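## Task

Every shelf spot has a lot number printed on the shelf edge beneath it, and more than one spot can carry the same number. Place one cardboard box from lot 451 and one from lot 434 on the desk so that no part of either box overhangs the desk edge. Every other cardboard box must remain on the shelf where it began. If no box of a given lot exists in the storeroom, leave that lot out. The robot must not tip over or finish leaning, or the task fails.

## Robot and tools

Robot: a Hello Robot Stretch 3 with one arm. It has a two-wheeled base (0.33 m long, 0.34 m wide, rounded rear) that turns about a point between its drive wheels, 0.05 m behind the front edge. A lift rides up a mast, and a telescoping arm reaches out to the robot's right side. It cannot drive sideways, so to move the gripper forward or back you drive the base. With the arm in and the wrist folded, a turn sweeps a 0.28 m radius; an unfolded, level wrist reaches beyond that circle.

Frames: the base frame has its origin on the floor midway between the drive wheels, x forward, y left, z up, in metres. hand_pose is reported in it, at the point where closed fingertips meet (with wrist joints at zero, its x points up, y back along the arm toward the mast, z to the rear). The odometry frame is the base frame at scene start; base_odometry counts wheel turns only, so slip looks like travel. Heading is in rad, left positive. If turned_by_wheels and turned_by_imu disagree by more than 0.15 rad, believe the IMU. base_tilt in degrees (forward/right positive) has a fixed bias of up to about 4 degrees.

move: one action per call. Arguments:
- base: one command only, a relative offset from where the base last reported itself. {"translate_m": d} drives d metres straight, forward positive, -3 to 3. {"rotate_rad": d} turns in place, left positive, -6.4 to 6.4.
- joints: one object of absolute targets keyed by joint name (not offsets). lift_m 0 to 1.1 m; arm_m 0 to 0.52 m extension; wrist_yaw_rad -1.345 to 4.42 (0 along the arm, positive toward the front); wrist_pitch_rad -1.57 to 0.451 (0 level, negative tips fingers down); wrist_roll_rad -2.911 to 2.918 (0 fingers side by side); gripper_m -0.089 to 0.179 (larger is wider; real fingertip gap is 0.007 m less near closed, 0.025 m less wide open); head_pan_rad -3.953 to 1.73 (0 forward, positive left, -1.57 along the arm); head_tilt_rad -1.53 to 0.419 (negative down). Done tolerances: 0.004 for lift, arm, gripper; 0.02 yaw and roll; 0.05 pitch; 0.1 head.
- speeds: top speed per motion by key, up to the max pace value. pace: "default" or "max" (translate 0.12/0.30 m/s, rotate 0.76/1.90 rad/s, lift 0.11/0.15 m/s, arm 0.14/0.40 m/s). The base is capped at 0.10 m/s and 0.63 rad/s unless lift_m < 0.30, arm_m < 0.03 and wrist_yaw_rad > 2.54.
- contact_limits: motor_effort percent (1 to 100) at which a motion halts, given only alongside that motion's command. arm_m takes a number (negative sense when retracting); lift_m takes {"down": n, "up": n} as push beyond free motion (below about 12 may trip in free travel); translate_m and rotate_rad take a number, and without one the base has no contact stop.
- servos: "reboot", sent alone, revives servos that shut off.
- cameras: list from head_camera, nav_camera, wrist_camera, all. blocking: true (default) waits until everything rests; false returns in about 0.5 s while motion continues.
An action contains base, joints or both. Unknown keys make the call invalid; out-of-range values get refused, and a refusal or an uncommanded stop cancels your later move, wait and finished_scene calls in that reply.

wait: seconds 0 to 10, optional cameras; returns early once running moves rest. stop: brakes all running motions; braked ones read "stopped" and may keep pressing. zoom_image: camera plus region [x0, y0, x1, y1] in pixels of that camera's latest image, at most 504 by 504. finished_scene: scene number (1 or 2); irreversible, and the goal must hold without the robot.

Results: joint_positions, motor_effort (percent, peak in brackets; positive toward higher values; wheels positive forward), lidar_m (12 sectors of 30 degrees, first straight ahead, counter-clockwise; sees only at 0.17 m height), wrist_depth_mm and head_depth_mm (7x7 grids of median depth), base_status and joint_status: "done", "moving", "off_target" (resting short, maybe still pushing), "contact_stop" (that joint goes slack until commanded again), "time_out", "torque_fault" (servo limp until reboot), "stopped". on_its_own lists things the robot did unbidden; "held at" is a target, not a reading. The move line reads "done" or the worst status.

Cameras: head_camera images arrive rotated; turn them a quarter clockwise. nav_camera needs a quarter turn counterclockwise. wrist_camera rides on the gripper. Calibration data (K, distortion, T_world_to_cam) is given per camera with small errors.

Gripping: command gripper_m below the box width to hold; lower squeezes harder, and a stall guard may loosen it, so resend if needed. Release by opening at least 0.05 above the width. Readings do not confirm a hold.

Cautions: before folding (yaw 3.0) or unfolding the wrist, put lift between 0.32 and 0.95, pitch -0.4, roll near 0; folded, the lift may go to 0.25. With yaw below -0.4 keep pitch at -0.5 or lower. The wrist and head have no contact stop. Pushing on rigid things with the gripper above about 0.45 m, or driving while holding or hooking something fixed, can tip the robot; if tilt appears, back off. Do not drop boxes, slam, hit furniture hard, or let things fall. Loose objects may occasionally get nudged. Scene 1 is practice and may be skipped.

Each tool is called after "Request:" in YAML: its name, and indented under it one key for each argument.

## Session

Request:
move:

Request:
move:
  joints: {"head_pan_rad": -1.57, "head_tilt_rad": -0.35}
  cameras: ["head_camera", "nav_camera"]

Request:
move:
  joints: {"head_pan_rad": 1.57, "head_tilt_rad": -0.35}
  cameras: ["head_camera", "nav_camera"]

Request:
move:
  joints: {"head_pan_rad": -3.14, "head_tilt_rad": -0.35}
  cameras: ["head_camera", "nav_camera"]

Scene clock: 0.00 s.
base_odometry: x=+0.000 y=+0.000 heading=+0.000
turned_by_wheels: +0.000
turned_by_imu: +0.000
base_tilt: forward=-0.3 right=-1.3
lidar_m: 0.73 0.73 0.85 1.53 2.66 1.26 1.01 1.11 1.82 1.63 1.40 0.83
head_depth_mm: 802 792 784 776 768 761 757 / 774 765 758 751 744 737 730 / 748 740 734 728 721 715 708 / 724 715 710 705 699 694 687 / 702 695 689 684 679 672 667 / 681 673 667 664 658 652 648 / 661 655 652 644 640 634 631
base_status: not commanded
joint_positions: lift_m=+0.374 arm_m=+0.001 wrist_yaw_rad=+3.009 wrist_pitch_rad=-0.462 wrist_roll_rad=+0.000 gripper_m=+0.037 head_pan_rad=+0.000 head_tilt_rad=-0.003
joint_status: not commanded
measured_speeds: all 0
motor_effort: left_wheel=-0.4 right_wheel=+0.1 lift_m=+22.4 arm_m=-2.9 wrist_yaw_rad=-1.0 wrist_pitch_rad=+1.9 wrist_roll_rad=-0.1 gripper_m=+0.3 head_pan_rad=+1.2 head_tilt_rad=+6.7
hand_pose: x=+0.0076 y=+0.0712 z=+0.3774 quat_wxyz=(+0.207, +0.697, +0.116, +0.676) (m; base frame)
wrist_depth_mm: - 138 - - - 859 - / - 151 - - - 975 - / - 167 922 - - 937 - / 840 775 203 821 806 791 762 / 698 671 212 657 648 671 666 / 590 599 126 579 128 582 578 / 522 546 287 355 507 509 509
pictures: head_camera (sideways), nav_camera (sideways), wrist_camera
camera_calibration:
head_camera: T_world_to_cam=[[0.049258, -0.0462949, -0.997713, 1.31416], [0.0559933, 0.997482, -0.0435198, 0.0560066], [0.997215, -0.0537216, 0.0517262, -0.117899], [0, 0, 0, 1]] pos_world=[0.0497012, -0.00136013, 1.31969]
nav_camera: T_world_to_cam=[[-0.0233498, 0.0170467, 0.999582, -1.25828], [0.00969844, -0.999804, 0.017277, 0.0275711], [0.99968, 0.0100978, 0.0231799, -0.0831342], [0, 0, 0, 1]] pos_world=[0.0534596, 0.0498547, 1.25921]
wrist_camera: T_world_to_cam=[[0.994963, -0.0965217, -0.0270514, 0.016197], [-0.0806635, -0.610724, -0.787724, 0.37395], [0.0595115, 0.785938, -0.615434, 0.342021], [0, 0, 0, 1]] pos_world=[-0.00630544, -0.0388635, 0.505499]

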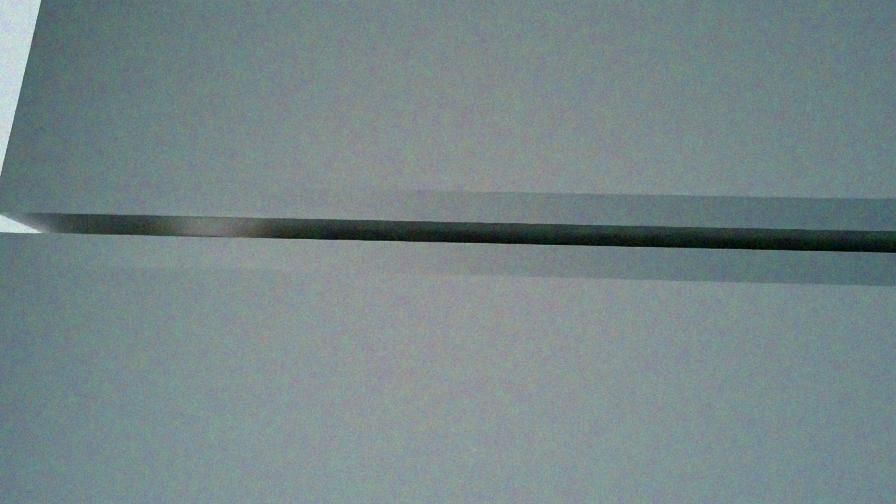

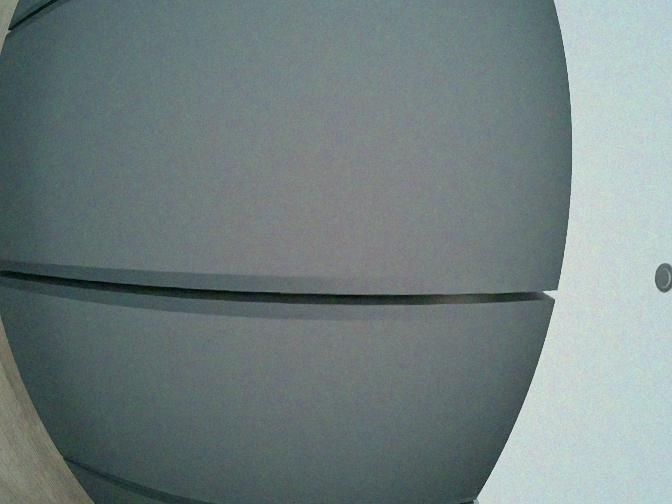

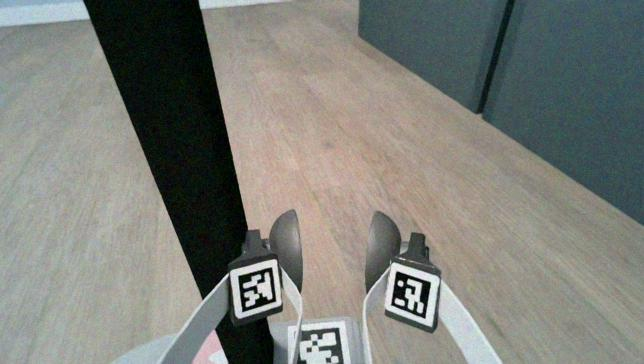

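Scene clock: 1.23 s.
move: done
base_odometry: x=+0.000 y=+0.000 heading=+0.000
turned_by_wheels: +0.000
turned_by_imu: +0.000
base_tilt: forward=-0.3 right=-1.2
lidar_m: 0.73 0.72 0.85 1.53 2.66 1.26 1.01 1.12 1.81 1.62 1.39 0.83
head_depth_mm: 1670 1787 1894 2338 2411 1914 1487 / 1835 2009 2112 2161 2138 1895 1482 / 1872 1968 2114 2240 2329 1893 1469 / 1828 1932 2037 2178 2207 1866 1470 / 1607 1843 1935 1997 1859 1821 1463 / 1638 1734 1882 2005 1908 1816 1450 / 1680 1770 1858 1970 2067 1766 1439
base_status: not commanded
joint_positions: lift_m=+0.374 arm_m=+0.001 wrist_yaw_rad=+3.009 wrist_pitch_rad=-0.462 wrist_roll_rad=+0.000 gripper_m=+0.037 head_pan_rad=-1.607 head_tilt_rad=-0.353
joint_status: all done
measured_speeds: all 0
motor_effort: left_wheel=-0.6(0.7) right_wheel=+0.3(1.1) lift_m=+23.6(23.8) arm_m=-5.2(5.4) wrist_yaw_rad=-1.0(1.1) wrist_pitch_rad=+1.9(2.1) wrist_roll_rad=-0.2(0.3) gripper_m=+0.0(0.8) head_pan_rad=+3.0(5.3) head_tilt_rad=-2.8(8.6)
hand_pose: x=+0.0076 y=+0.0712 z=+0.3774 quat_wxyz=(+0.207, +0.697, +0.116, +0.676) (m; base frame)
wrist_depth_mm: - 138 - - - 855 - / - 151 - - - 969 - / - 167 925 - - 947 - / 832 769 203 807 804 800 762 / 698 675 211 656 652 661 661 / 600 601 126 573 129 577 580 / 523 544 289 354 502 513 511
pictures: head_camera (sideways), nav_camera (sideways)
camera_calibration:
head_camera: T_world_to_cam=[[-0.0355481, 0.297183, -0.954159, 1.25746], [0.995469, -0.0737291, -0.0600509, 0.0717343], [-0.0881954, -0.95197, -0.293216, 0.337689], [0, 0, 0, 1]] pos_world=[0.00307374, -0.0469382, 1.30314]
nav_camera: T_world_to_cam=[[0.00543502, -0.321176, 0.947004, -1.18948], [-0.999696, 0.0210168, 0.0128653, 0.0394823], [-0.024035, -0.946786, -0.320965, 0.371104], [0, 0, 0, 1]] pos_world=[0.0548547, -0.0315082, 1.24505]

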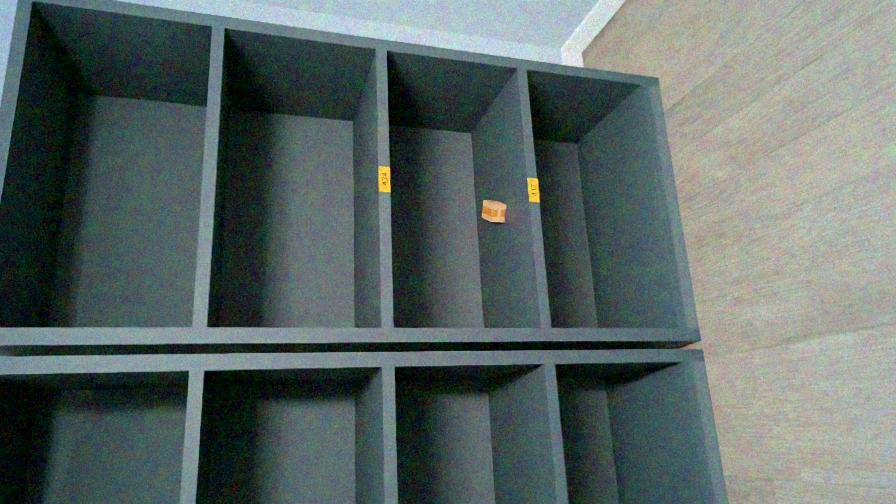

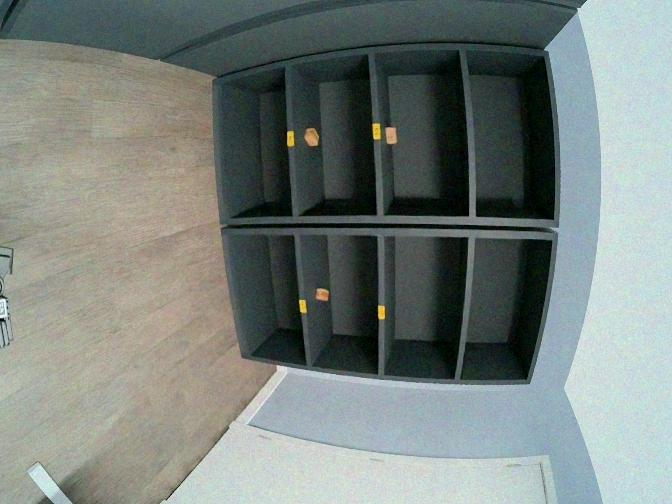

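Scene clock: 4.13 s.
move: done
base_odometry: x=+0.000 y=+0.000 heading=+0.000
turned_by_wheels: +0.000
turned_by_imu: +0.000
base_tilt: forward=-0.4 right=-1.4
lidar_m: 0.72 0.73 0.85 1.53 2.66 1.25 1.01 1.11 1.82 1.63 1.39 0.83
head_depth_mm: 1179 1191 1203 1217 1237 1255 1276 / 1441 1464 1492 1507 1542 1566 1450 / 2399 2524 2702 2853 2462 1842 1470 / 2331 2497 2648 2799 2584 1864 1461 / 2281 2401 2547 2696 2581 1852 1459 / 2230 2344 2483 2629 2537 1849 1450 / 2179 2303 2431 2576 2544 1844 1449
base_status: not commanded
joint_positions: lift_m=+0.374 arm_m=+0.001 wrist_yaw_rad=+3.009 wrist_pitch_rad=-0.462 wrist_roll_rad=+0.000 gripper_m=+0.037 head_pan_rad=+1.578 head_tilt_rad=-0.353
joint_status: all done
measured_speeds: translate_m=+0.000 rotate_rad=+0.000 lift_m=+0.000 arm_m=+0.000 wrist_yaw_rad=+0.000 wrist_pitch_rad=+0.000 wrist_roll_rad=+0.000 head_pan_rad=-0.024 head_tilt_rad=+0.000
motor_effort: left_wheel=+0.1(1.0) right_wheel=-0.2(1.2) lift_m=+23.9(24.3) arm_m=-9.7(10.1) wrist_yaw_rad=-0.1(2.1) wrist_pitch_rad=+1.9(2.0) wrist_roll_rad=+0.1(0.3) gripper_m=+0.8(0.9) head_pan_rad=-2.9(5.4) head_tilt_rad=+3.7(5.4)
hand_pose: x=+0.0076 y=+0.0712 z=+0.3774 quat_wxyz=(+0.207, +0.697, +0.116, +0.676) (m; base frame)
wrist_depth_mm: - 139 - - - 870 - / - 150 - - - 970 - / - 167 914 - - 936 - / 833 775 204 817 802 799 768 / 700 682 212 663 651 667 670 / 598 595 126 573 129 582 582 / 528 533 287 352 500 510 511
pictures: head_camera (sideways), nav_camera (sideways)
camera_calibration:
head_camera: T_world_to_cam=[[0.048431, -0.295355, -0.954159, 1.25695], [-0.997735, 0.0303442, -0.0600357, 0.0838389], [0.0466851, 0.954906, -0.293216, 0.336873], [0, 0, 0, 1]] pos_world=[0.00704658, 0.0470202, 1.30314]
nav_camera: T_world_to_cam=[[-0.0194006, 0.32065, 0.946999, -1.18934], [0.999666, 0.0224038, 0.0128937, 0.0272692], [-0.017082, 0.946933, -0.320978, 0.371033], [0, 0, 0, 1]] pos_world=[-0.043996, 0.0294091, 1.24505]

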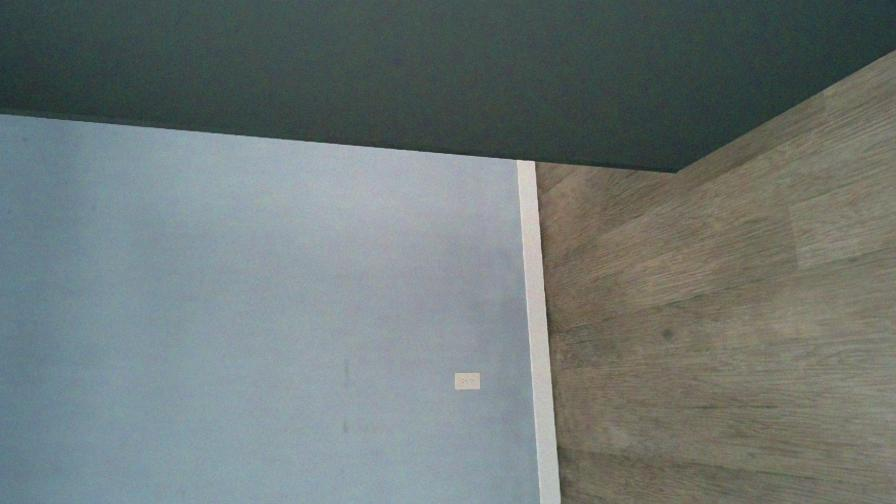

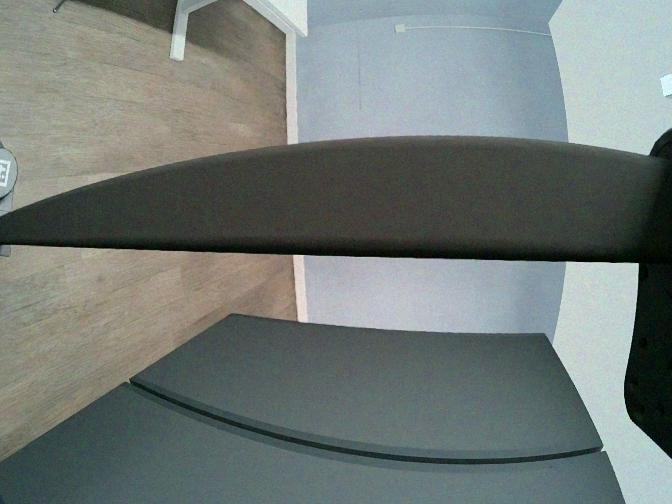

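Scene clock: 7.63 s.
move: done
base_odometry: x=+0.000 y=+0.000 heading=+0.000
turned_by_wheels: +0.000
turned_by_imu: +0.000
base_tilt: forward=-0.2 right=-1.3
lidar_m: 0.73 0.72 0.85 1.53 2.66 1.25 1.01 1.12 1.81 1.63 1.39 0.83
head_depth_mm: 1493 1583 1691 1795 1222 1849 1493 / 1457 1545 1635 1715 1209 1470 1440 / 1415 1499 1590 1679 1200 1211 1426 / 1378 1454 1539 1631 1193 1436 1463 / 1340 1409 1500 1577 1182 1662 1467 / 1303 1376 1453 1526 1167 958 1410 / 1270 1343 1416 1496 1164 913 1454
base_status: not commanded
joint_positions: lift_m=+0.374 arm_m=+0.001 wrist_yaw_rad=+3.009 wrist_pitch_rad=-0.462 wrist_roll_rad=+0.000 gripper_m=+0.037 head_pan_rad=-3.148 head_tilt_rad=-0.350
joint_status: all done
measured_speeds: translate_m=+0.000 rotate_rad=+0.000 lift_m=+0.000 arm_m=+0.000 wrist_yaw_rad=+0.000 wrist_pitch_rad=+0.000 wrist_roll_rad=+0.000 head_pan_rad=+0.024 head_tilt_rad=+0.000
motor_effort: left_wheel=-0.3(0.8) right_wheel=+0.2(1.1) lift_m=+24.7(24.8) arm_m=-13.0(13.4) wrist_yaw_rad=-0.7(1.6) wrist_pitch_rad=+1.9(2.1) wrist_roll_rad=-0.2(0.3) gripper_m=+0.4(1.1) head_pan_rad=+3.4(5.2) head_tilt_rad=+5.3(9.1)
hand_pose: x=+0.0076 y=+0.0712 z=+0.3774 quat_wxyz=(+0.207, +0.697, +0.116, +0.676) (m; base frame)
wrist_depth_mm: - 139 - - - 857 - / - 151 - - - 976 - / - 167 930 - - 940 - / 831 761 203 807 804 797 759 / 707 664 211 662 660 667 676 / 602 594 126 567 128 582 571 / 524 538 287 355 504 514 510
pictures: head_camera (sideways), nav_camera (sideways)
camera_calibration:
head_camera: T_world_to_cam=[[0.293204, 0.0442705, -0.955024, 1.25663], [-0.0445949, -0.997207, -0.0599171, 0.0779393], [-0.955009, 0.0601571, -0.290411, 0.339405], [0, 0, 0, 1]] pos_world=[-0.0408375, 0.00167235, 1.30335]
nav_camera: T_world_to_cam=[[-0.318092, -0.0148756, 0.947943, -1.18875], [-0.00825133, 0.999882, 0.0129218, 0.0334227], [-0.948024, -0.00371146, -0.318178, 0.373167], [0, 0, 0, 1]] pos_world=[-0.0240843, -0.0497171, 1.24517]

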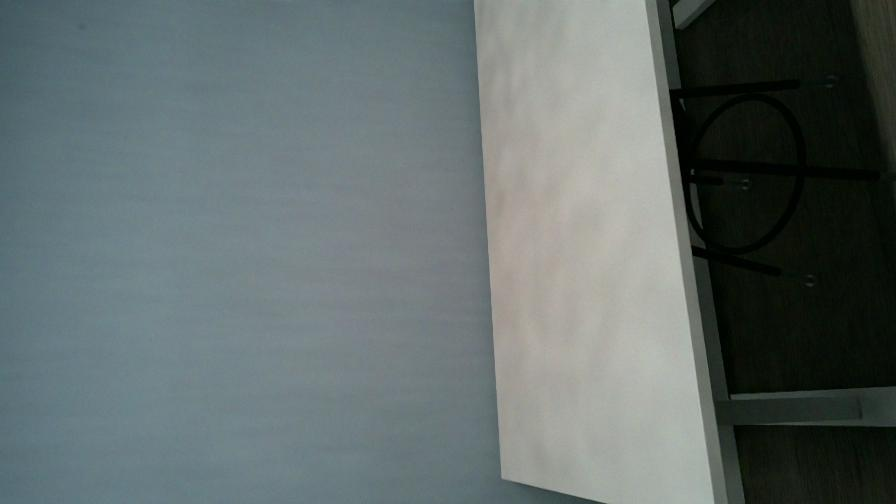

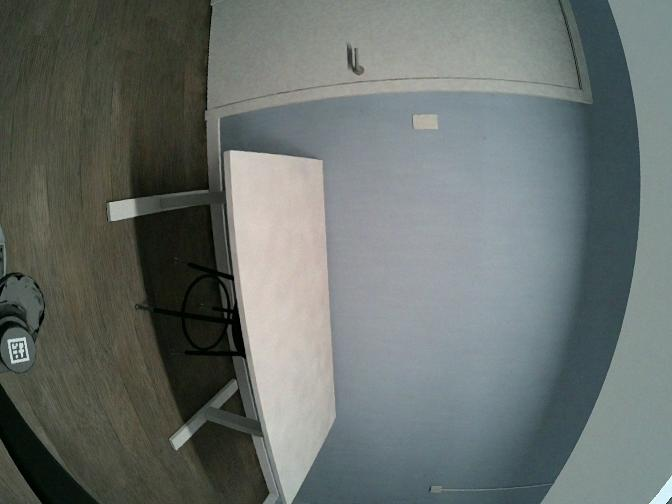

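Request:
move:
  joints: {"head_pan_rad": -1.3, "head_tilt_rad": -0.35}
  cameras: ["head_camera"]

Request:
zoom_image:
  camera: "head_camera"
  region: [350, 0, 602, 140]

Request:
zoom_image:
  camera: "head_camera"
  region: [350, 364, 602, 504]

Scene clock: 19.03 s.
move: done
base_odometry: x=+0.000 y=+0.000 heading=+0.000
turned_by_wheels: +0.000
turned_by_imu: +0.000
base_tilt: forward=-0.3 right=-1.2
lidar_m: 0.72 0.73 0.85 1.53 2.66 1.25 1.01 1.11 1.81 1.63 1.39 0.83
head_depth_mm: 1757 1825 1932 2075 2178 1835 1480 / 1394 1471 1926 2076 2144 1839 1486 / 1695 1821 1920 1774 1778 1822 1477 / 1766 1849 1947 2071 2127 1846 1471 / 1769 1859 1961 2096 2208 1844 1472 / 1790 1839 1962 2096 2188 1860 1463 / 1642 1677 1717 1771 1804 1802 1450
base_status: not commanded
joint_positions: lift_m=+0.374 arm_m=+0.001 wrist_yaw_rad=+3.009 wrist_pitch_rad=-0.462 wrist_roll_rad=+0.000 gripper_m=+0.037 head_pan_rad=-1.292 head_tilt_rad=-0.350
joint_status: all done
measured_speeds: translate_m=+0.000 rotate_rad=+0.000 lift_m=+0.000 arm_m=+0.000 wrist_yaw_rad=+0.000 wrist_pitch_rad=+0.000 wrist_roll_rad=+0.000 head_pan_rad=-0.024 head_tilt_rad=+0.000
motor_effort: left_wheel=-0.1(0.8) right_wheel=-0.2(1.4) lift_m=+25.1(25.7) arm_m=-12.6(13.4) wrist_yaw_rad=-0.7(1.4) wrist_pitch_rad=+2.0(2.0) wrist_roll_rad=+0.0(0.4) gripper_m=+0.5(1.0) head_pan_rad=-3.4(6.2) head_tilt_rad=+4.5(8.5)
hand_pose: x=+0.0076 y=+0.0712 z=+0.3774 quat_wxyz=(+0.207, +0.697, +0.116, +0.676) (m; base frame)
wrist_depth_mm: - 138 - - - 858 - / - 150 - - - 982 - / - 167 908 - - 939 - / 835 768 203 812 798 794 758 / 691 670 212 654 661 677 656 / 601 595 126 569 128 579 576 / 525 535 289 354 496 515 508
pictures: head_camera (sideways)
camera_calibration:
head_camera: T_world_to_cam=[[-0.125102, 0.268506, -0.95512, 1.2593], [0.969314, 0.238406, -0.0599402, 0.0717961], [0.211612, -0.93331, -0.290092, 0.331833], [0, 0, 0, 1]] pos_world=[0.0177287, -0.0455435, 1.30335]

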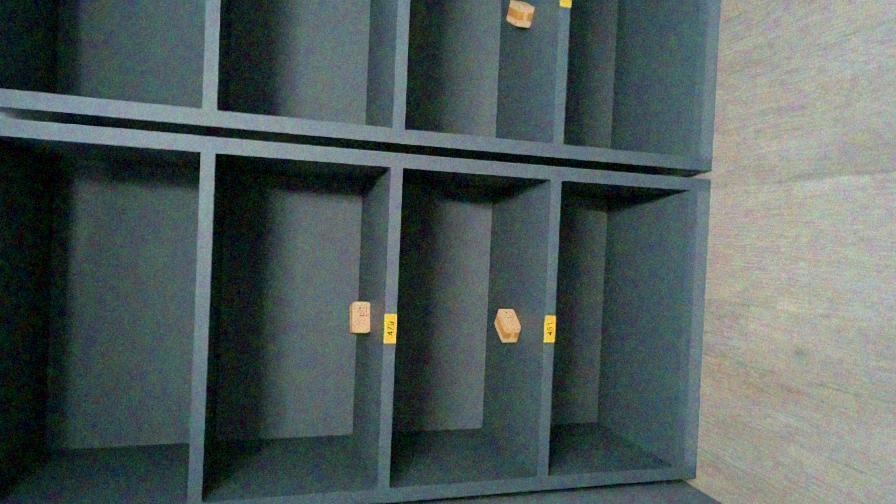

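Scaled by 2.000 from the camera's 896x504 image, which has a finer 1280x720 frame.

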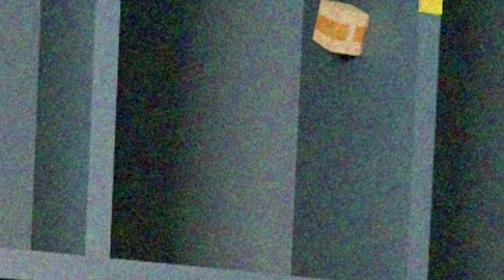

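Scaled by 2.000 from the camera's 896x504 image, which has a finer 1280x720 frame.

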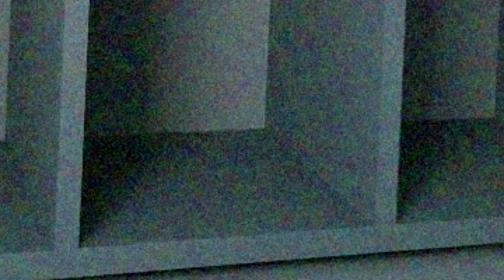

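Request:
zoom_image:
  camera: "head_camera"
  region: [520, 300, 580, 360]

Request:
zoom_image:
  camera: "head_camera"
  region: [360, 300, 420, 360]

Request:
move:
  joints: {"head_pan_rad": -1.65, "head_tilt_rad": -0.35}
  cameras: ["head_camera"]

Request:
zoom_image:
  camera: "head_camera"
  region: [350, 180, 420, 250]

Request:
zoom_image:
  camera: "head_camera"
  region: [500, 190, 570, 260]

Scaled by 8.400 from the camera's 896x504 image, which has a finer 1280x720 frame.

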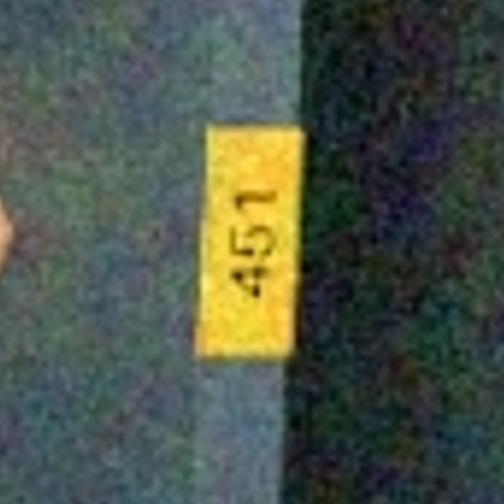

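Scaled by 8.400 from the camera's 896x504 image, which has a finer 1280x720 frame.

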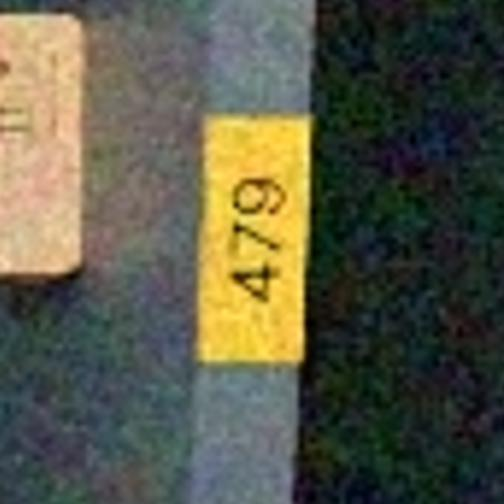

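Scene clock: 28.07 s.
move: done
base_odometry: x=+0.000 y=+0.000 heading=+0.000
turned_by_wheels: +0.000
turned_by_imu: +0.000
base_tilt: forward=-0.3 right=-1.3
lidar_m: 0.72 0.72 0.85 1.53 2.66 1.25 1.01 1.11 1.82 1.63 1.39 0.83
head_depth_mm: 2066 2183 2281 2332 2359 1916 1500 / 1818 1867 1944 2065 2195 1908 1479 / 1853 2033 2142 2272 2326 1891 1478 / 1855 1966 2067 2175 2239 1881 1466 / 1795 1882 1986 2142 2205 1869 1473 / 1456 1447 1570 1690 1772 1806 1459 / 1691 1763 1861 1967 2073 1778 1447
base_status: not commanded
joint_positions: lift_m=+0.374 arm_m=+0.001 wrist_yaw_rad=+3.009 wrist_pitch_rad=-0.462 wrist_roll_rad=+0.000 gripper_m=+0.037 head_pan_rad=-1.661 head_tilt_rad=-0.350
joint_status: all done
measured_speeds: all 0
motor_effort: left_wheel=-0.4(0.8) right_wheel=+0.5(1.2) lift_m=+25.4(26.0) arm_m=-13.2(13.3) wrist_yaw_rad=-0.5(1.6) wrist_pitch_rad=+1.9(2.0) wrist_roll_rad=-0.3(0.3) gripper_m=+0.1(1.0) head_pan_rad=-0.6(4.9) head_tilt_rad=+3.3(6.1)
hand_pose: x=+0.0076 y=+0.0712 z=+0.3774 quat_wxyz=(+0.207, +0.697, +0.116, +0.676) (m; base frame)
wrist_depth_mm: - 139 - - - 862 - / - 151 - - - 982 - / - 167 915 - - 930 - / 824 773 204 821 815 801 770 / 695 672 211 658 661 679 666 / 598 594 126 577 128 578 574 / 528 538 288 353 502 511 510
pictures: head_camera (sideways)
camera_calibration:
head_camera: T_world_to_cam=[[-0.0196007, 0.295567, -0.955121, 1.25866], [0.989969, -0.127953, -0.0599115, 0.0715478], [-0.139918, -0.946714, -0.290094, 0.333992], [0, 0, 0, 1]] pos_world=[0.000572163, -0.046668, 1.30335]

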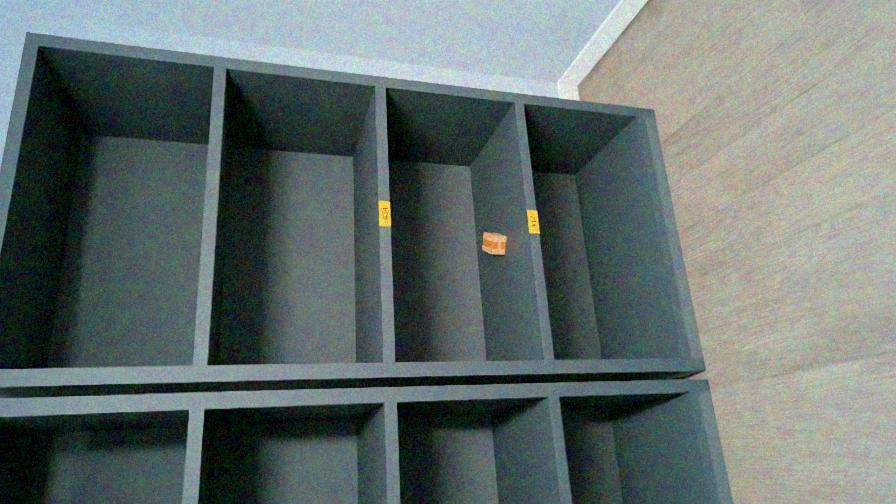

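Scaled by 7.200 from the camera's 896x504 image, which has a finer 1280x720 frame.

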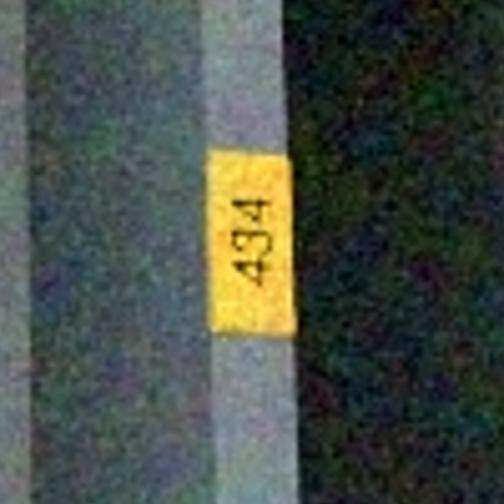

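Scaled by 7.200 from the camera's 896x504 image, which has a finer 1280x720 frame.

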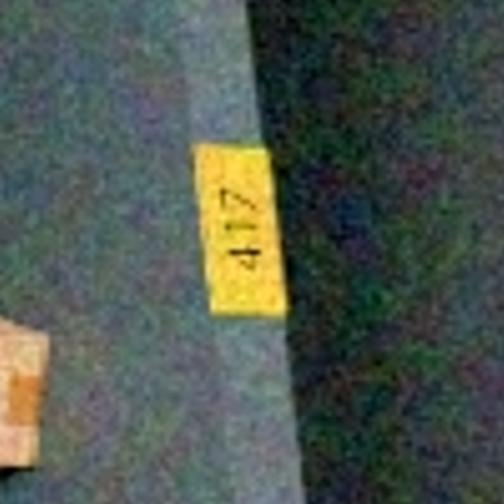

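Request:
move:
  base: {"rotate_rad": -1.151}
  joints: {"lift_m": 0.28, "head_pan_rad": -1.57, "head_tilt_rad": -0.7}

Request:
move:
  base: {"translate_m": 1.098}
  speeds: {"translate_m": 0.3}

Request:
move:
  base: {"rotate_rad": 1.41}
  joints: {"lift_m": 0.6, "gripper_m": 0.16}
  cameras: ["head_camera"]

Scene clock: 84.10 s.
move: done
base_odometry: x=+0.000 y=+0.000 heading=-1.151
turned_by_wheels: -1.151
turned_by_imu: -1.131
base_tilt: forward=-0.3 right=-1.1
lidar_m: 1.64 0.87 0.73 0.73 0.81 1.31 2.66 1.26 1.01 1.11 1.73 1.63
head_depth_mm: 1247 1375 1325 1001 1645 1394 1189 / 1273 1397 1316 997 1685 1381 1180 / 1287 1441 1298 1028 1612 1371 1171 / 1321 1463 1646 1893 1660 1364 1167 / 1331 1487 1691 1912 1655 1363 1160 / 1359 1526 1719 1942 1646 1354 1163 / 1384 1555 1780 1962 1627 1346 1149
base_status: done
joint_positions: lift_m=+0.280 arm_m=+0.001 wrist_yaw_rad=+3.009 wrist_pitch_rad=-0.462 wrist_roll_rad=+0.000 gripper_m=+0.037 head_pan_rad=-1.567 head_tilt_rad=-0.704
joint_status: all done
measured_speeds: all 0
motor_effort: left_wheel=+8.2(11.9) right_wheel=-9.8(13.2) lift_m=+23.7(27.1) arm_m=-12.9(13.4) wrist_yaw_rad=-0.7(1.6) wrist_pitch_rad=+2.1(2.1) wrist_roll_rad=-0.2(0.3) gripper_m=+0.4(1.0) head_pan_rad=-1.8(6.8) head_tilt_rad=+1.4(7.2)
hand_pose: x=+0.0076 y=+0.0711 z=+0.2829 quat_wxyz=(+0.207, +0.697, +0.116, +0.676) (m; base frame)
wrist_depth_mm: - 139 - - - - - / - 150 161 - - - - / 841 167 210 776 768 759 768 / 675 632 202 658 658 646 643 / 574 560 212 535 533 545 544 / 492 298 126 284 129 470 468 / 263 267 247 259 400 413 417
pictures: none

Scene clock: 90.57 s.
move: done
base_odometry: x=+0.448 y=-1.002 heading=-1.150
turned_by_wheels: +0.000
turned_by_imu: +0.000
base_tilt: forward=-0.4 right=-1.3
lidar_m: 1.00 0.62 0.51 0.51 0.57 0.93 3.70 1.69 1.76 1.43 0.67 0.70
head_depth_mm: 1409 1555 1742 1950 1705 1398 1186 / 1424 1589 1776 1978 1695 1393 1180 / 1458 1616 1832 2009 1674 1376 1180 / 1492 1664 1884 2044 1670 1376 1168 / 1527 1704 1924 2074 1661 1365 1163 / 1216 1360 1478 1719 1604 1354 1164 / 1185 1223 1484 1266 1532 1308 1158
base_status: done
joint_positions: lift_m=+0.280 arm_m=+0.001 wrist_yaw_rad=+3.009 wrist_pitch_rad=-0.462 wrist_roll_rad=+0.000 gripper_m=+0.037 head_pan_rad=-1.570 head_tilt_rad=-0.700
joint_status: not commanded
measured_speeds: all 0
motor_effort: left_wheel=+8.7(13.4) right_wheel=+1.3(12.6) lift_m=+27.7(28.5) arm_m=-12.3(13.5) wrist_yaw_rad=-0.5(1.9) wrist_pitch_rad=+2.0(2.1) wrist_roll_rad=+0.0(0.4) gripper_m=+0.5(1.1) head_pan_rad=-3.2(3.9) head_tilt_rad=+3.2(3.9)
hand_pose: x=+0.0076 y=+0.0711 z=+0.2829 quat_wxyz=(+0.207, +0.697, +0.116, +0.676) (m; base frame)
wrist_depth_mm: - 138 - - 508 - - / - 151 161 - 550 - - / - 167 175 - 604 - - / 680 629 203 643 628 624 618 / 569 567 212 537 527 552 542 / 494 297 126 285 129 473 468 / 262 267 248 258 399 415 417
pictures: none

Scene clock: 94.30 s.
move: done
base_odometry: x=+0.448 y=-1.002 heading=+0.259
turned_by_wheels: +1.410
turned_by_imu: +1.388
base_tilt: forward=-0.3 right=-1.2
lidar_m: 0.51 0.54 0.74 2.21 1.96 1.68 1.75 1.39 0.67 1.00 0.71 0.53
head_depth_mm: 811 906 712 1032 978 960 1138 / 813 900 702 1160 994 1243 1158 / 818 895 693 1164 988 1242 1155 / 819 900 683 1158 981 1229 1148 / 820 901 679 1152 972 1223 1146 / 821 900 667 1149 968 1217 1136 / 826 893 658 1134 957 1211 1135
base_status: done
joint_positions: lift_m=+0.600 arm_m=+0.001 wrist_yaw_rad=+3.009 wrist_pitch_rad=-0.463 wrist_roll_rad=+0.000 gripper_m=+0.160 head_pan_rad=-1.570 head_tilt_rad=-0.700
joint_status: all done
measured_speeds: all 0
motor_effort: left_wheel=-8.9(12.4) right_wheel=+8.8(12.6) lift_m=+29.7(35.2) arm_m=-12.6(13.6) wrist_yaw_rad=-0.1(1.3) wrist_pitch_rad=+2.1(2.2) wrist_roll_rad=-0.1(0.3) gripper_m=+0.5(82.8) head_pan_rad=-2.9(3.5) head_tilt_rad=+1.5(3.4)
hand_pose: x=+0.0076 y=+0.0711 z=+0.6028 quat_wxyz=(+0.208, +0.697, +0.116, +0.676) (m; base frame)
wrist_depth_mm: - 138 - - - - - / - 151 - - - - - / - 167 - - - - - / - - 204 - - - - / - 154 222 982 974 148 - / 866 127 252 854 838 135 - / 116 743 307 750 747 724 109
pictures: head_camera (sideways)
camera_calibration:
head_camera: T_world_to_cam=[[-0.0467643, 0.60237, -0.796846, 1.05239], [0.997493, -0.0142562, -0.0693165, 0.0837297], [-0.0531142, -0.798089, -0.600193, 0.737009], [0, 0, 0, 1]] pos_world=[0.00484017, -0.0445372, 1.28675]

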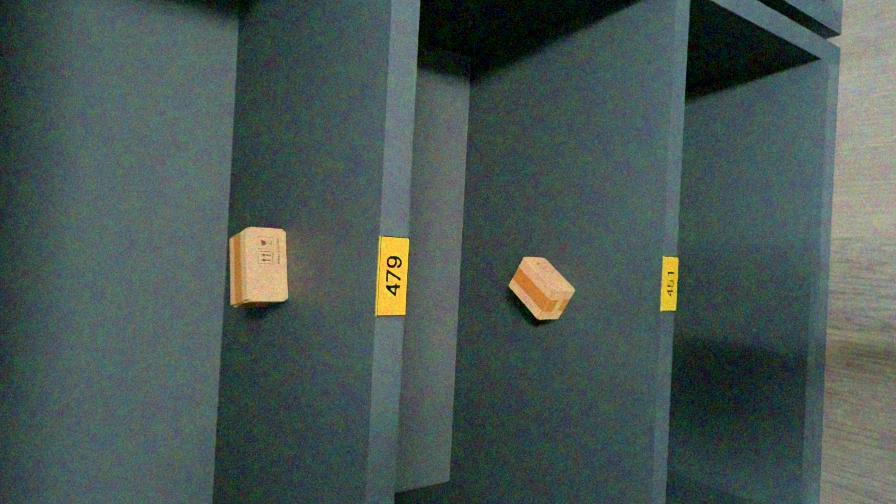

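Request:
zoom_image:
  camera: "head_camera"
  region: [490, 240, 600, 340]

Scaled by 4.582 from the camera's 896x504 image, which has a finer 1280x720 frame.

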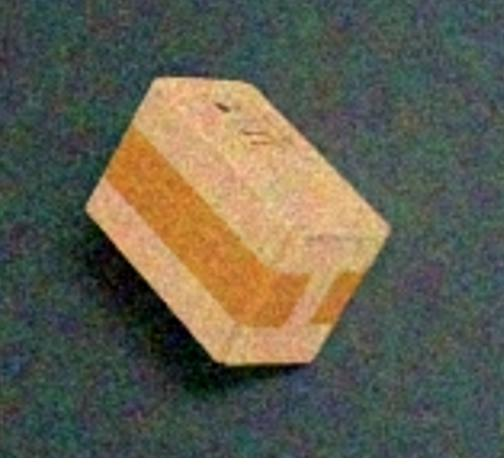

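Request:
move:
  joints: {"wrist_yaw_rad": -0.35, "wrist_pitch_rad": -0.4, "lift_m": 0.68}

Request:
move:
  base: {"translate_m": 0.18}
  joints: {"wrist_yaw_rad": -0.66, "wrist_pitch_rad": -0.53}
  cameras: ["wrist_camera"]

Scene clock: 209.87 s.
move: done
base_odometry: x=+0.448 y=-1.002 heading=+0.259
turned_by_wheels: +0.000
turned_by_imu: +0.000
base_tilt: forward=-0.2 right=-1.3
lidar_m: 0.51 0.53 0.75 2.20 1.96 1.68 1.75 1.39 0.67 1.00 0.71 0.53
head_depth_mm: 813 909 712 1038 973 960 1135 / 816 899 702 1159 997 1240 1136 / 817 897 696 1164 992 1237 420 / 817 898 683 1159 977 1200 1097 / 820 900 676 1153 971 1232 1144 / 820 902 665 1153 966 1216 1143 / 827 889 660 1132 959 1208 1136
base_status: not commanded
joint_positions: lift_m=+0.680 arm_m=+0.001 wrist_yaw_rad=-0.347 wrist_pitch_rad=-0.419 wrist_roll_rad=+0.000 gripper_m=+0.160 head_pan_rad=-1.570 head_tilt_rad=-0.700
joint_status: all done
measured_speeds: all 0
motor_effort: left_wheel=-8.8(9.2) right_wheel=+8.8(9.5) lift_m=+31.1(33.7) arm_m=-10.4(11.7) wrist_yaw_rad=-2.1(6.4) wrist_pitch_rad=+3.0(5.4) wrist_roll_rad=+0.1(0.3) gripper_m=+0.1(1.0) head_pan_rad=-2.9(3.7) head_tilt_rad=+1.6(2.7)
hand_pose: x=-0.0978 y=-0.3564 z=+0.6925 quat_wxyz=(+0.656, +0.026, -0.706, -0.265) (m; base frame)
wrist_depth_mm: - - - - - - 380 / - - - - - - 406 / - 503 - - 609 - - / - - - - - 484 - / - 143 - - - 147 - / - 125 - - - 135 - / 111 - - - 744 767 112
pictures: none

Scene clock: 212.80 s.
move: done
base_odometry: x=+0.622 y=-0.956 heading=+0.259
turned_by_wheels: +0.000
turned_by_imu: -0.001
base_tilt: forward=-0.3 right=-1.2
lidar_m: 0.33 0.35 0.49 1.42 2.36 1.83 1.93 0.79 0.83 0.95 0.46 0.35
head_depth_mm: 814 909 711 1166 1008 1252 1161 / 818 899 701 1168 995 1246 1140 / 819 902 694 1166 980 1235 426 / 821 902 686 1153 983 1229 1151 / 824 907 677 1155 978 1220 1146 / 828 897 669 1098 970 1161 1142 / 708 723 655 759 830 952 1070
base_status: done
joint_positions: lift_m=+0.680 arm_m=+0.001 wrist_yaw_rad=-0.657 wrist_pitch_rad=-0.541 wrist_roll_rad=+0.000 gripper_m=+0.160 head_pan_rad=-1.570 head_tilt_rad=-0.700
joint_status: all done
measured_speeds: all 0
motor_effort: left_wheel=+3.3(9.1) right_wheel=+5.6(12.0) lift_m=+26.5(31.5) arm_m=-8.8(10.8) wrist_yaw_rad=-2.5(6.2) wrist_pitch_rad=+1.5(4.1) wrist_roll_rad=-0.3(0.3) gripper_m=+0.8(1.0) head_pan_rad=-2.7(3.5) head_tilt_rad=+0.8(1.9)
hand_pose: x=-0.1481 y=-0.3096 z=+0.6662 quat_wxyz=(+0.584, -0.041, -0.706, -0.399) (m; base frame)
wrist_depth_mm: - - - 811 - - - / - 491 - - - - - / - - - - - - - / - - - - 770 - - / - 144 - - 906 - 1000 / - 125 - - 856 135 862 / 112 - - 778 793 782 112
pictures: wrist_camera
camera_calibration:
wrist_camera: T_world_to_cam=[[-0.81142, 0.583705, -0.0297709, 0.0870569], [0.412515, 0.535873, -0.736662, 0.750236], [-0.41404, -0.610023, -0.675605, 0.366027], [0, 0, 0, 1]] pos_world=[-0.0872942, -0.229562, 0.802552]

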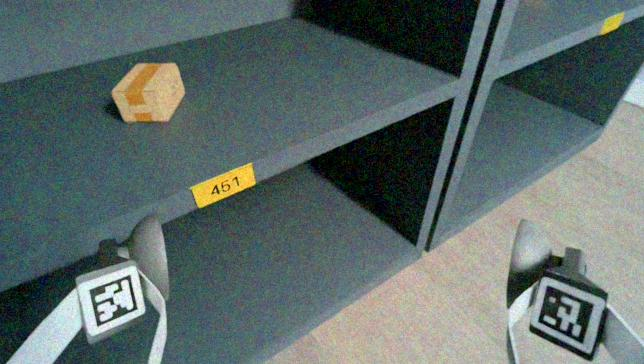

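Request:
zoom_image:
  camera: "wrist_camera"
  region: [90, 40, 210, 140]

Scaled by 4.200.

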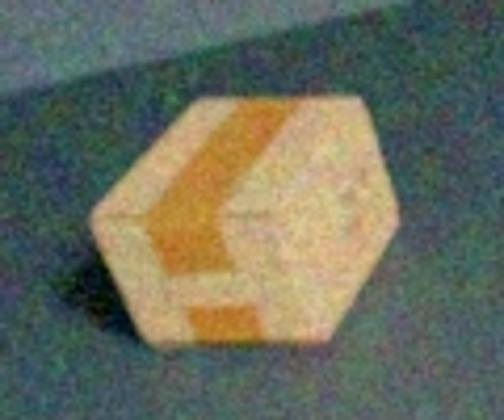

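Request:
move:
  base: {"translate_m": -0.0085}
  joints: {"wrist_yaw_rad": -0.61, "arm_m": 0.455}
  contact_limits: {"arm_m": 32}
  speeds: {"arm_m": 0.2}
  cameras: ["wrist_camera"]

Scene clock: 244.10 s.
move: done
base_odometry: x=+0.614 y=-0.958 heading=+0.259
turned_by_wheels: +0.000
turned_by_imu: +0.000
base_tilt: forward=-0.4 right=-1.0
lidar_m: 0.34 0.36 0.50 1.46 2.36 1.82 1.92 0.79 0.81 0.98 0.48 0.36
head_depth_mm: 815 907 711 1162 1007 1261 1146 / 820 901 703 1167 969 435 367 / 818 899 694 663 904 1212 1153 / 821 902 686 688 949 1230 1150 / 822 901 677 1152 978 1220 1145 / 824 903 667 1098 966 1194 1138 / 727 748 660 783 824 937 1086
base_status: done
joint_positions: lift_m=+0.680 arm_m=+0.455 wrist_yaw_rad=-0.613 wrist_pitch_rad=-0.541 wrist_roll_rad=+0.000 gripper_m=+0.160 head_pan_rad=-1.570 head_tilt_rad=-0.700
joint_status: all done
measured_speeds: all 0
motor_effort: left_wheel=-5.1(10.0) right_wheel=-7.0(10.2) lift_m=+29.4(29.4) arm_m=+13.5(15.3) wrist_yaw_rad=+1.1(6.2) wrist_pitch_rad=+1.7(1.8) wrist_roll_rad=-0.2(0.4) gripper_m=+0.6(1.1) head_pan_rad=-2.0(3.4) head_tilt_rad=-0.3(1.0)
contact_limits: arm_m 32 (drawing in: default 31, maximum 55; extending or still: default 40, maximum 69)
hand_pose: x=-0.1407 y=-0.7693 z=+0.6660 quat_wxyz=(+0.593, -0.025, -0.706, -0.386) (m; base frame)
wrist_depth_mm: 251 276 315 - - 502 - / 270 299 327 - - 538 - / 288 321 - - - - - / 310 339 - - - - - / 328 147 332 328 325 141 324 / 294 127 300 283 294 137 286 / 115 261 266 215 258 257 112
pictures: wrist_camera
camera_calibration:
wrist_camera: T_world_to_cam=[[-0.836316, 0.547439, -0.0297648, 0.329911], [0.38879, 0.553922, -0.736215, 1.00375], [-0.386546, -0.627281, -0.676092, 0.0795084], [0, 0, 0, 1]] pos_world=[-0.0836058, -0.686732, 0.802552]

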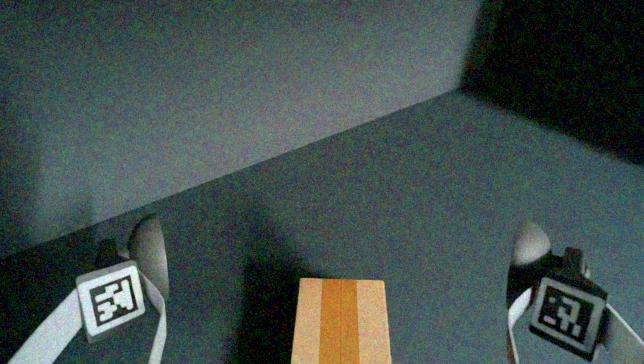

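Request:
move:
  joints: {"lift_m": 0.585}
  contact_limits: {"lift_m": {"down": 16}}
  cameras: ["wrist_camera"]

Request:
move:
  joints: {"gripper_m": 0.02}
  cameras: ["wrist_camera"]

Scene clock: 254.43 s.
move: done
base_odometry: x=+0.614 y=-0.958 heading=+0.259
turned_by_wheels: +0.000
turned_by_imu: +0.000
base_tilt: forward=-0.3 right=-1.2
lidar_m: 0.34 0.36 0.50 1.46 2.36 1.82 1.92 0.79 0.81 0.98 0.47 0.36
head_depth_mm: 816 910 709 1155 999 1246 1166 / 820 899 702 1166 993 1222 467 / 819 902 695 1147 709 593 1130 / 822 899 685 1153 765 1235 1143 / 823 905 676 1153 972 1230 1143 / 831 903 668 1099 969 1189 1140 / 727 749 662 785 820 934 1084
base_status: not commanded
joint_positions: lift_m=+0.585 arm_m=+0.455 wrist_yaw_rad=-0.613 wrist_pitch_rad=-0.541 wrist_roll_rad=+0.000 gripper_m=+0.160 head_pan_rad=-1.570 head_tilt_rad=-0.700
joint_status: all done
measured_speeds: all 0
motor_effort: left_wheel=-5.2(6.0) right_wheel=-6.6(7.7) lift_m=+23.3(28.3) arm_m=+8.9(10.7) wrist_yaw_rad=+0.8(4.0) wrist_pitch_rad=+1.6(1.8) wrist_roll_rad=+0.0(0.3) gripper_m=+0.6(1.0) head_pan_rad=-2.0(2.9) head_tilt_rad=-0.8(1.8)
contact_limits: arm_m 32 (drawing in: default 31, maximum 55; extending or still: default 40, maximum 69); lift_m down 16 (down: maximum 72; up: maximum 65)
hand_pose: x=-0.1407 y=-0.7693 z=+0.5710 quat_wxyz=(+0.593, -0.025, -0.706, -0.386) (m; base frame)
wrist_depth_mm: 250 276 311 - - 481 - / 269 298 329 - - - - / 287 303 305 303 302 297 294 / 258 257 256 180 250 249 247 / 223 222 221 155 205 215 214 / 195 127 193 139 142 137 187 / 115 165 172 122 124 166 110
pictures: wrist_camera
camera_calibration:
wrist_camera: T_world_to_cam=[[-0.836295, 0.547474, -0.0297282, 0.327083], [0.388812, 0.553956, -0.736178, 0.933811], [-0.38657, -0.627221, -0.676135, 0.0153487], [0, 0, 0, 1]] pos_world=[-0.0836058, -0.686732, 0.707552]

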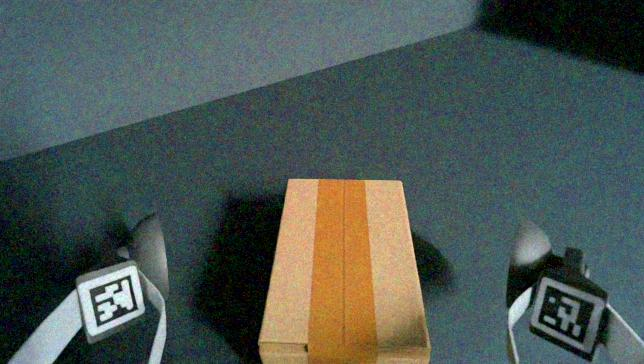

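Scene clock: 256.37 s.
move: done
base_odometry: x=+0.614 y=-0.958 heading=+0.259
turned_by_wheels: +0.000
turned_by_imu: +0.000
base_tilt: forward=-0.3 right=-1.3
lidar_m: 0.34 0.36 0.50 1.47 2.36 1.82 1.92 0.79 0.81 0.98 0.47 0.36
head_depth_mm: 815 913 711 1158 1003 1257 1160 / 815 895 701 1166 998 1215 466 / 820 899 694 1152 707 595 1128 / 821 901 687 1157 766 1229 1148 / 822 906 676 1154 978 1228 1148 / 824 905 668 1107 969 1191 1138 / 729 745 661 786 822 935 1082
base_status: not commanded
joint_positions: lift_m=+0.585 arm_m=+0.455 wrist_yaw_rad=-0.613 wrist_pitch_rad=-0.540 wrist_roll_rad=+0.000 gripper_m=+0.021 head_pan_rad=-1.570 head_tilt_rad=-0.700
joint_status: all done
measured_speeds: all 0
motor_effort: left_wheel=-5.2(5.9) right_wheel=-7.2(7.7) lift_m=+23.7(24.1) arm_m=+6.9(9.4) wrist_yaw_rad=+2.1(3.5) wrist_pitch_rad=+1.2(1.7) wrist_roll_rad=-0.3(0.3) gripper_m=-15.4(86.3) head_pan_rad=-2.3(3.0) head_tilt_rad=-1.4(2.0)
contact_limits: arm_m 32 (drawing in: default 31, maximum 55; extending or still: default 40, maximum 69); lift_m down 16 (down: maximum 72; up: maximum 65)
hand_pose: x=-0.1408 y=-0.7696 z=+0.5714 quat_wxyz=(+0.593, -0.026, -0.706, -0.386) (m; base frame)
wrist_depth_mm: 251 274 311 - - 484 - / 268 297 329 - - - - / 287 305 306 304 302 299 295 / 261 259 258 181 252 252 249 / 224 222 209 156 155 216 215 / 196 194 129 140 128 189 189 / 174 99 165 122 125 163 169
pictures: wrist_camera
camera_calibration:
wrist_camera: T_world_to_cam=[[-0.836389, 0.547329, -0.0297448, 0.327045], [0.388029, 0.552883, -0.737397, 0.933997], [-0.387153, -0.628292, -0.674805, 0.0136291], [0, 0, 0, 1]] pos_world=[-0.0836045, -0.68683, 0.707651]

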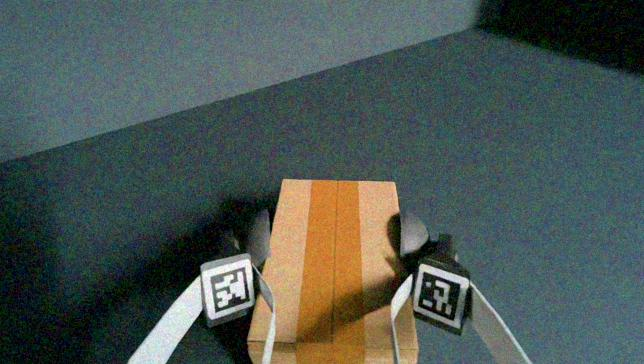

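Request:
move:
  joints: {"lift_m": 0.66}
  speeds: {"lift_m": 0.08}

Request:
move:
  joints: {"arm_m": 0.0, "head_pan_rad": -3.14, "head_tilt_rad": -0.35}
  speeds: {"arm_m": 0.25}
  cameras: ["wrist_camera", "nav_camera"]

Scene clock: 262.37 s.
move: done
base_odometry: x=+0.614 y=-0.958 heading=+0.259
turned_by_wheels: +0.000
turned_by_imu: +0.000
base_tilt: forward=-0.5 right=-1.3
lidar_m: 0.34 0.36 0.50 1.46 2.36 1.82 1.92 0.79 0.81 0.98 0.47 0.36
head_depth_mm: 814 908 710 1161 1005 1248 1156 / 816 898 701 1166 970 469 378 / 816 902 693 696 687 1216 1136 / 823 902 686 713 927 1224 1146 / 824 904 676 1151 975 1221 1147 / 823 905 671 1097 970 1195 1141 / 727 746 660 783 822 938 1085
base_status: not commanded
joint_positions: lift_m=+0.660 arm_m=+0.455 wrist_yaw_rad=-0.613 wrist_pitch_rad=-0.549 wrist_roll_rad=+0.000 gripper_m=+0.021 head_pan_rad=-1.570 head_tilt_rad=-0.700
joint_status: all done
measured_speeds: all 0
motor_effort: left_wheel=-5.0(5.8) right_wheel=-6.6(7.6) lift_m=+31.6(35.7) arm_m=+3.0(5.3) wrist_yaw_rad=+2.4(3.3) wrist_pitch_rad=+2.9(3.1) wrist_roll_rad=-0.1(0.3) gripper_m=-15.3(15.9) head_pan_rad=-2.1(2.7) head_tilt_rad=-1.9(2.9)
contact_limits: arm_m 32 (drawing in: default 31, maximum 55; extending or still: default 40, maximum 69)
hand_pose: x=-0.1400 y=-0.7684 z=+0.6445 quat_wxyz=(+0.591, -0.022, -0.706, -0.388) (m; base frame)
wrist_depth_mm: 252 278 313 - - 504 - / 270 299 327 - - 534 - / 289 320 - - - - - / 311 341 - 174 - - - / 317 311 161 155 154 306 304 / 277 277 129 141 128 269 267 / 247 99 234 123 124 230 238
pictures: none

Scene clock: 266.27 s.
move: done
base_odometry: x=+0.614 y=-0.958 heading=+0.259
turned_by_wheels: +0.000
turned_by_imu: +0.000
base_tilt: forward=-0.4 right=-1.3
lidar_m: 0.34 0.36 0.50 1.46 2.36 1.82 1.92 0.79 0.81 0.98 0.48 0.36
head_depth_mm: 1647 1738 1834 1976 2108 1910 1489 / 1651 1743 1836 1941 2067 1898 1485 / 1643 1745 1844 1956 2082 1916 1472 / 1671 1746 1839 1956 2100 1876 1472 / 1673 1728 1848 1951 2072 1874 1457 / 1667 1768 1869 1999 2120 1859 1460 / 1679 1748 1840 1926 1643 1715 1447
base_status: not commanded
joint_positions: lift_m=+0.660 arm_m=+0.001 wrist_yaw_rad=-0.612 wrist_pitch_rad=-0.549 wrist_roll_rad=+0.000 gripper_m=+0.021 head_pan_rad=-3.141 head_tilt_rad=-0.349
joint_status: all done
measured_speeds: all 0
motor_effort: left_wheel=-5.2(5.9) right_wheel=-6.7(7.8) lift_m=+24.5(32.0) arm_m=-12.7(15.0) wrist_yaw_rad=+1.8(3.0) wrist_pitch_rad=+3.1(3.2) wrist_roll_rad=-0.1(0.3) gripper_m=-15.4(15.6) head_pan_rad=+3.9(5.9) head_tilt_rad=-4.0(10.4)
hand_pose: x=-0.1399 y=-0.3140 z=+0.6444 quat_wxyz=(+0.591, -0.022, -0.706, -0.388) (m; base frame)
wrist_depth_mm: - - - - - - - / - - - - - - - / - - - - - - - / - - - 180 676 - - / 330 - 151 155 153 959 960 / - - 129 141 128 846 828 / - 99 - 123 125 740 750
pictures: nav_camera (sideways), wrist_camera
camera_calibration:
nav_camera: T_world_to_cam=[[-0.317354, -0.0173265, 0.948149, -1.18903], [-0.0159281, 0.999789, 0.0129389, 0.0334592], [-0.948174, -0.010996, -0.317563, 0.3723], [0, 0, 0, 1]] pos_world=[-0.0238032, -0.04996, 1.24517]
wrist_camera: T_world_to_cam=[[-0.836402, 0.547295, -0.0300076, 0.0807935], [0.391877, 0.558812, -0.730863, 0.733751], [-0.383229, -0.623055, -0.681864, 0.356319], [0, 0, 0, 1]] pos_world=[-0.083412, -0.23224, 0.781657]

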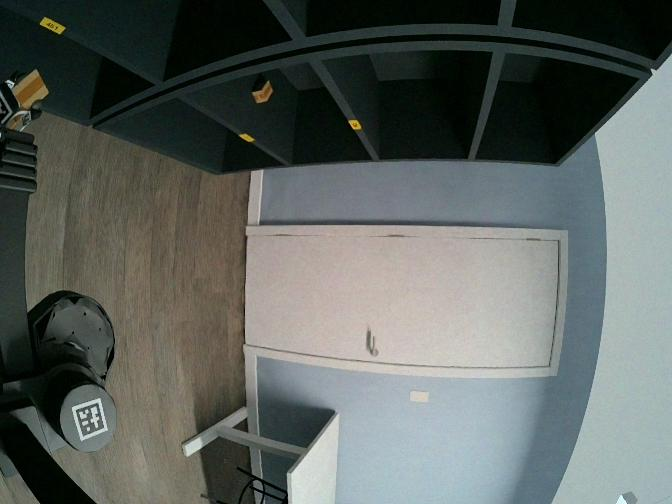

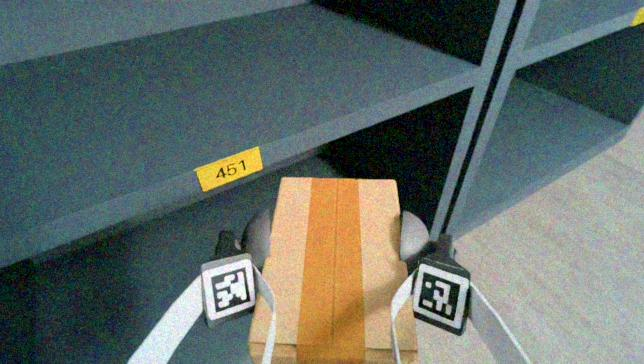

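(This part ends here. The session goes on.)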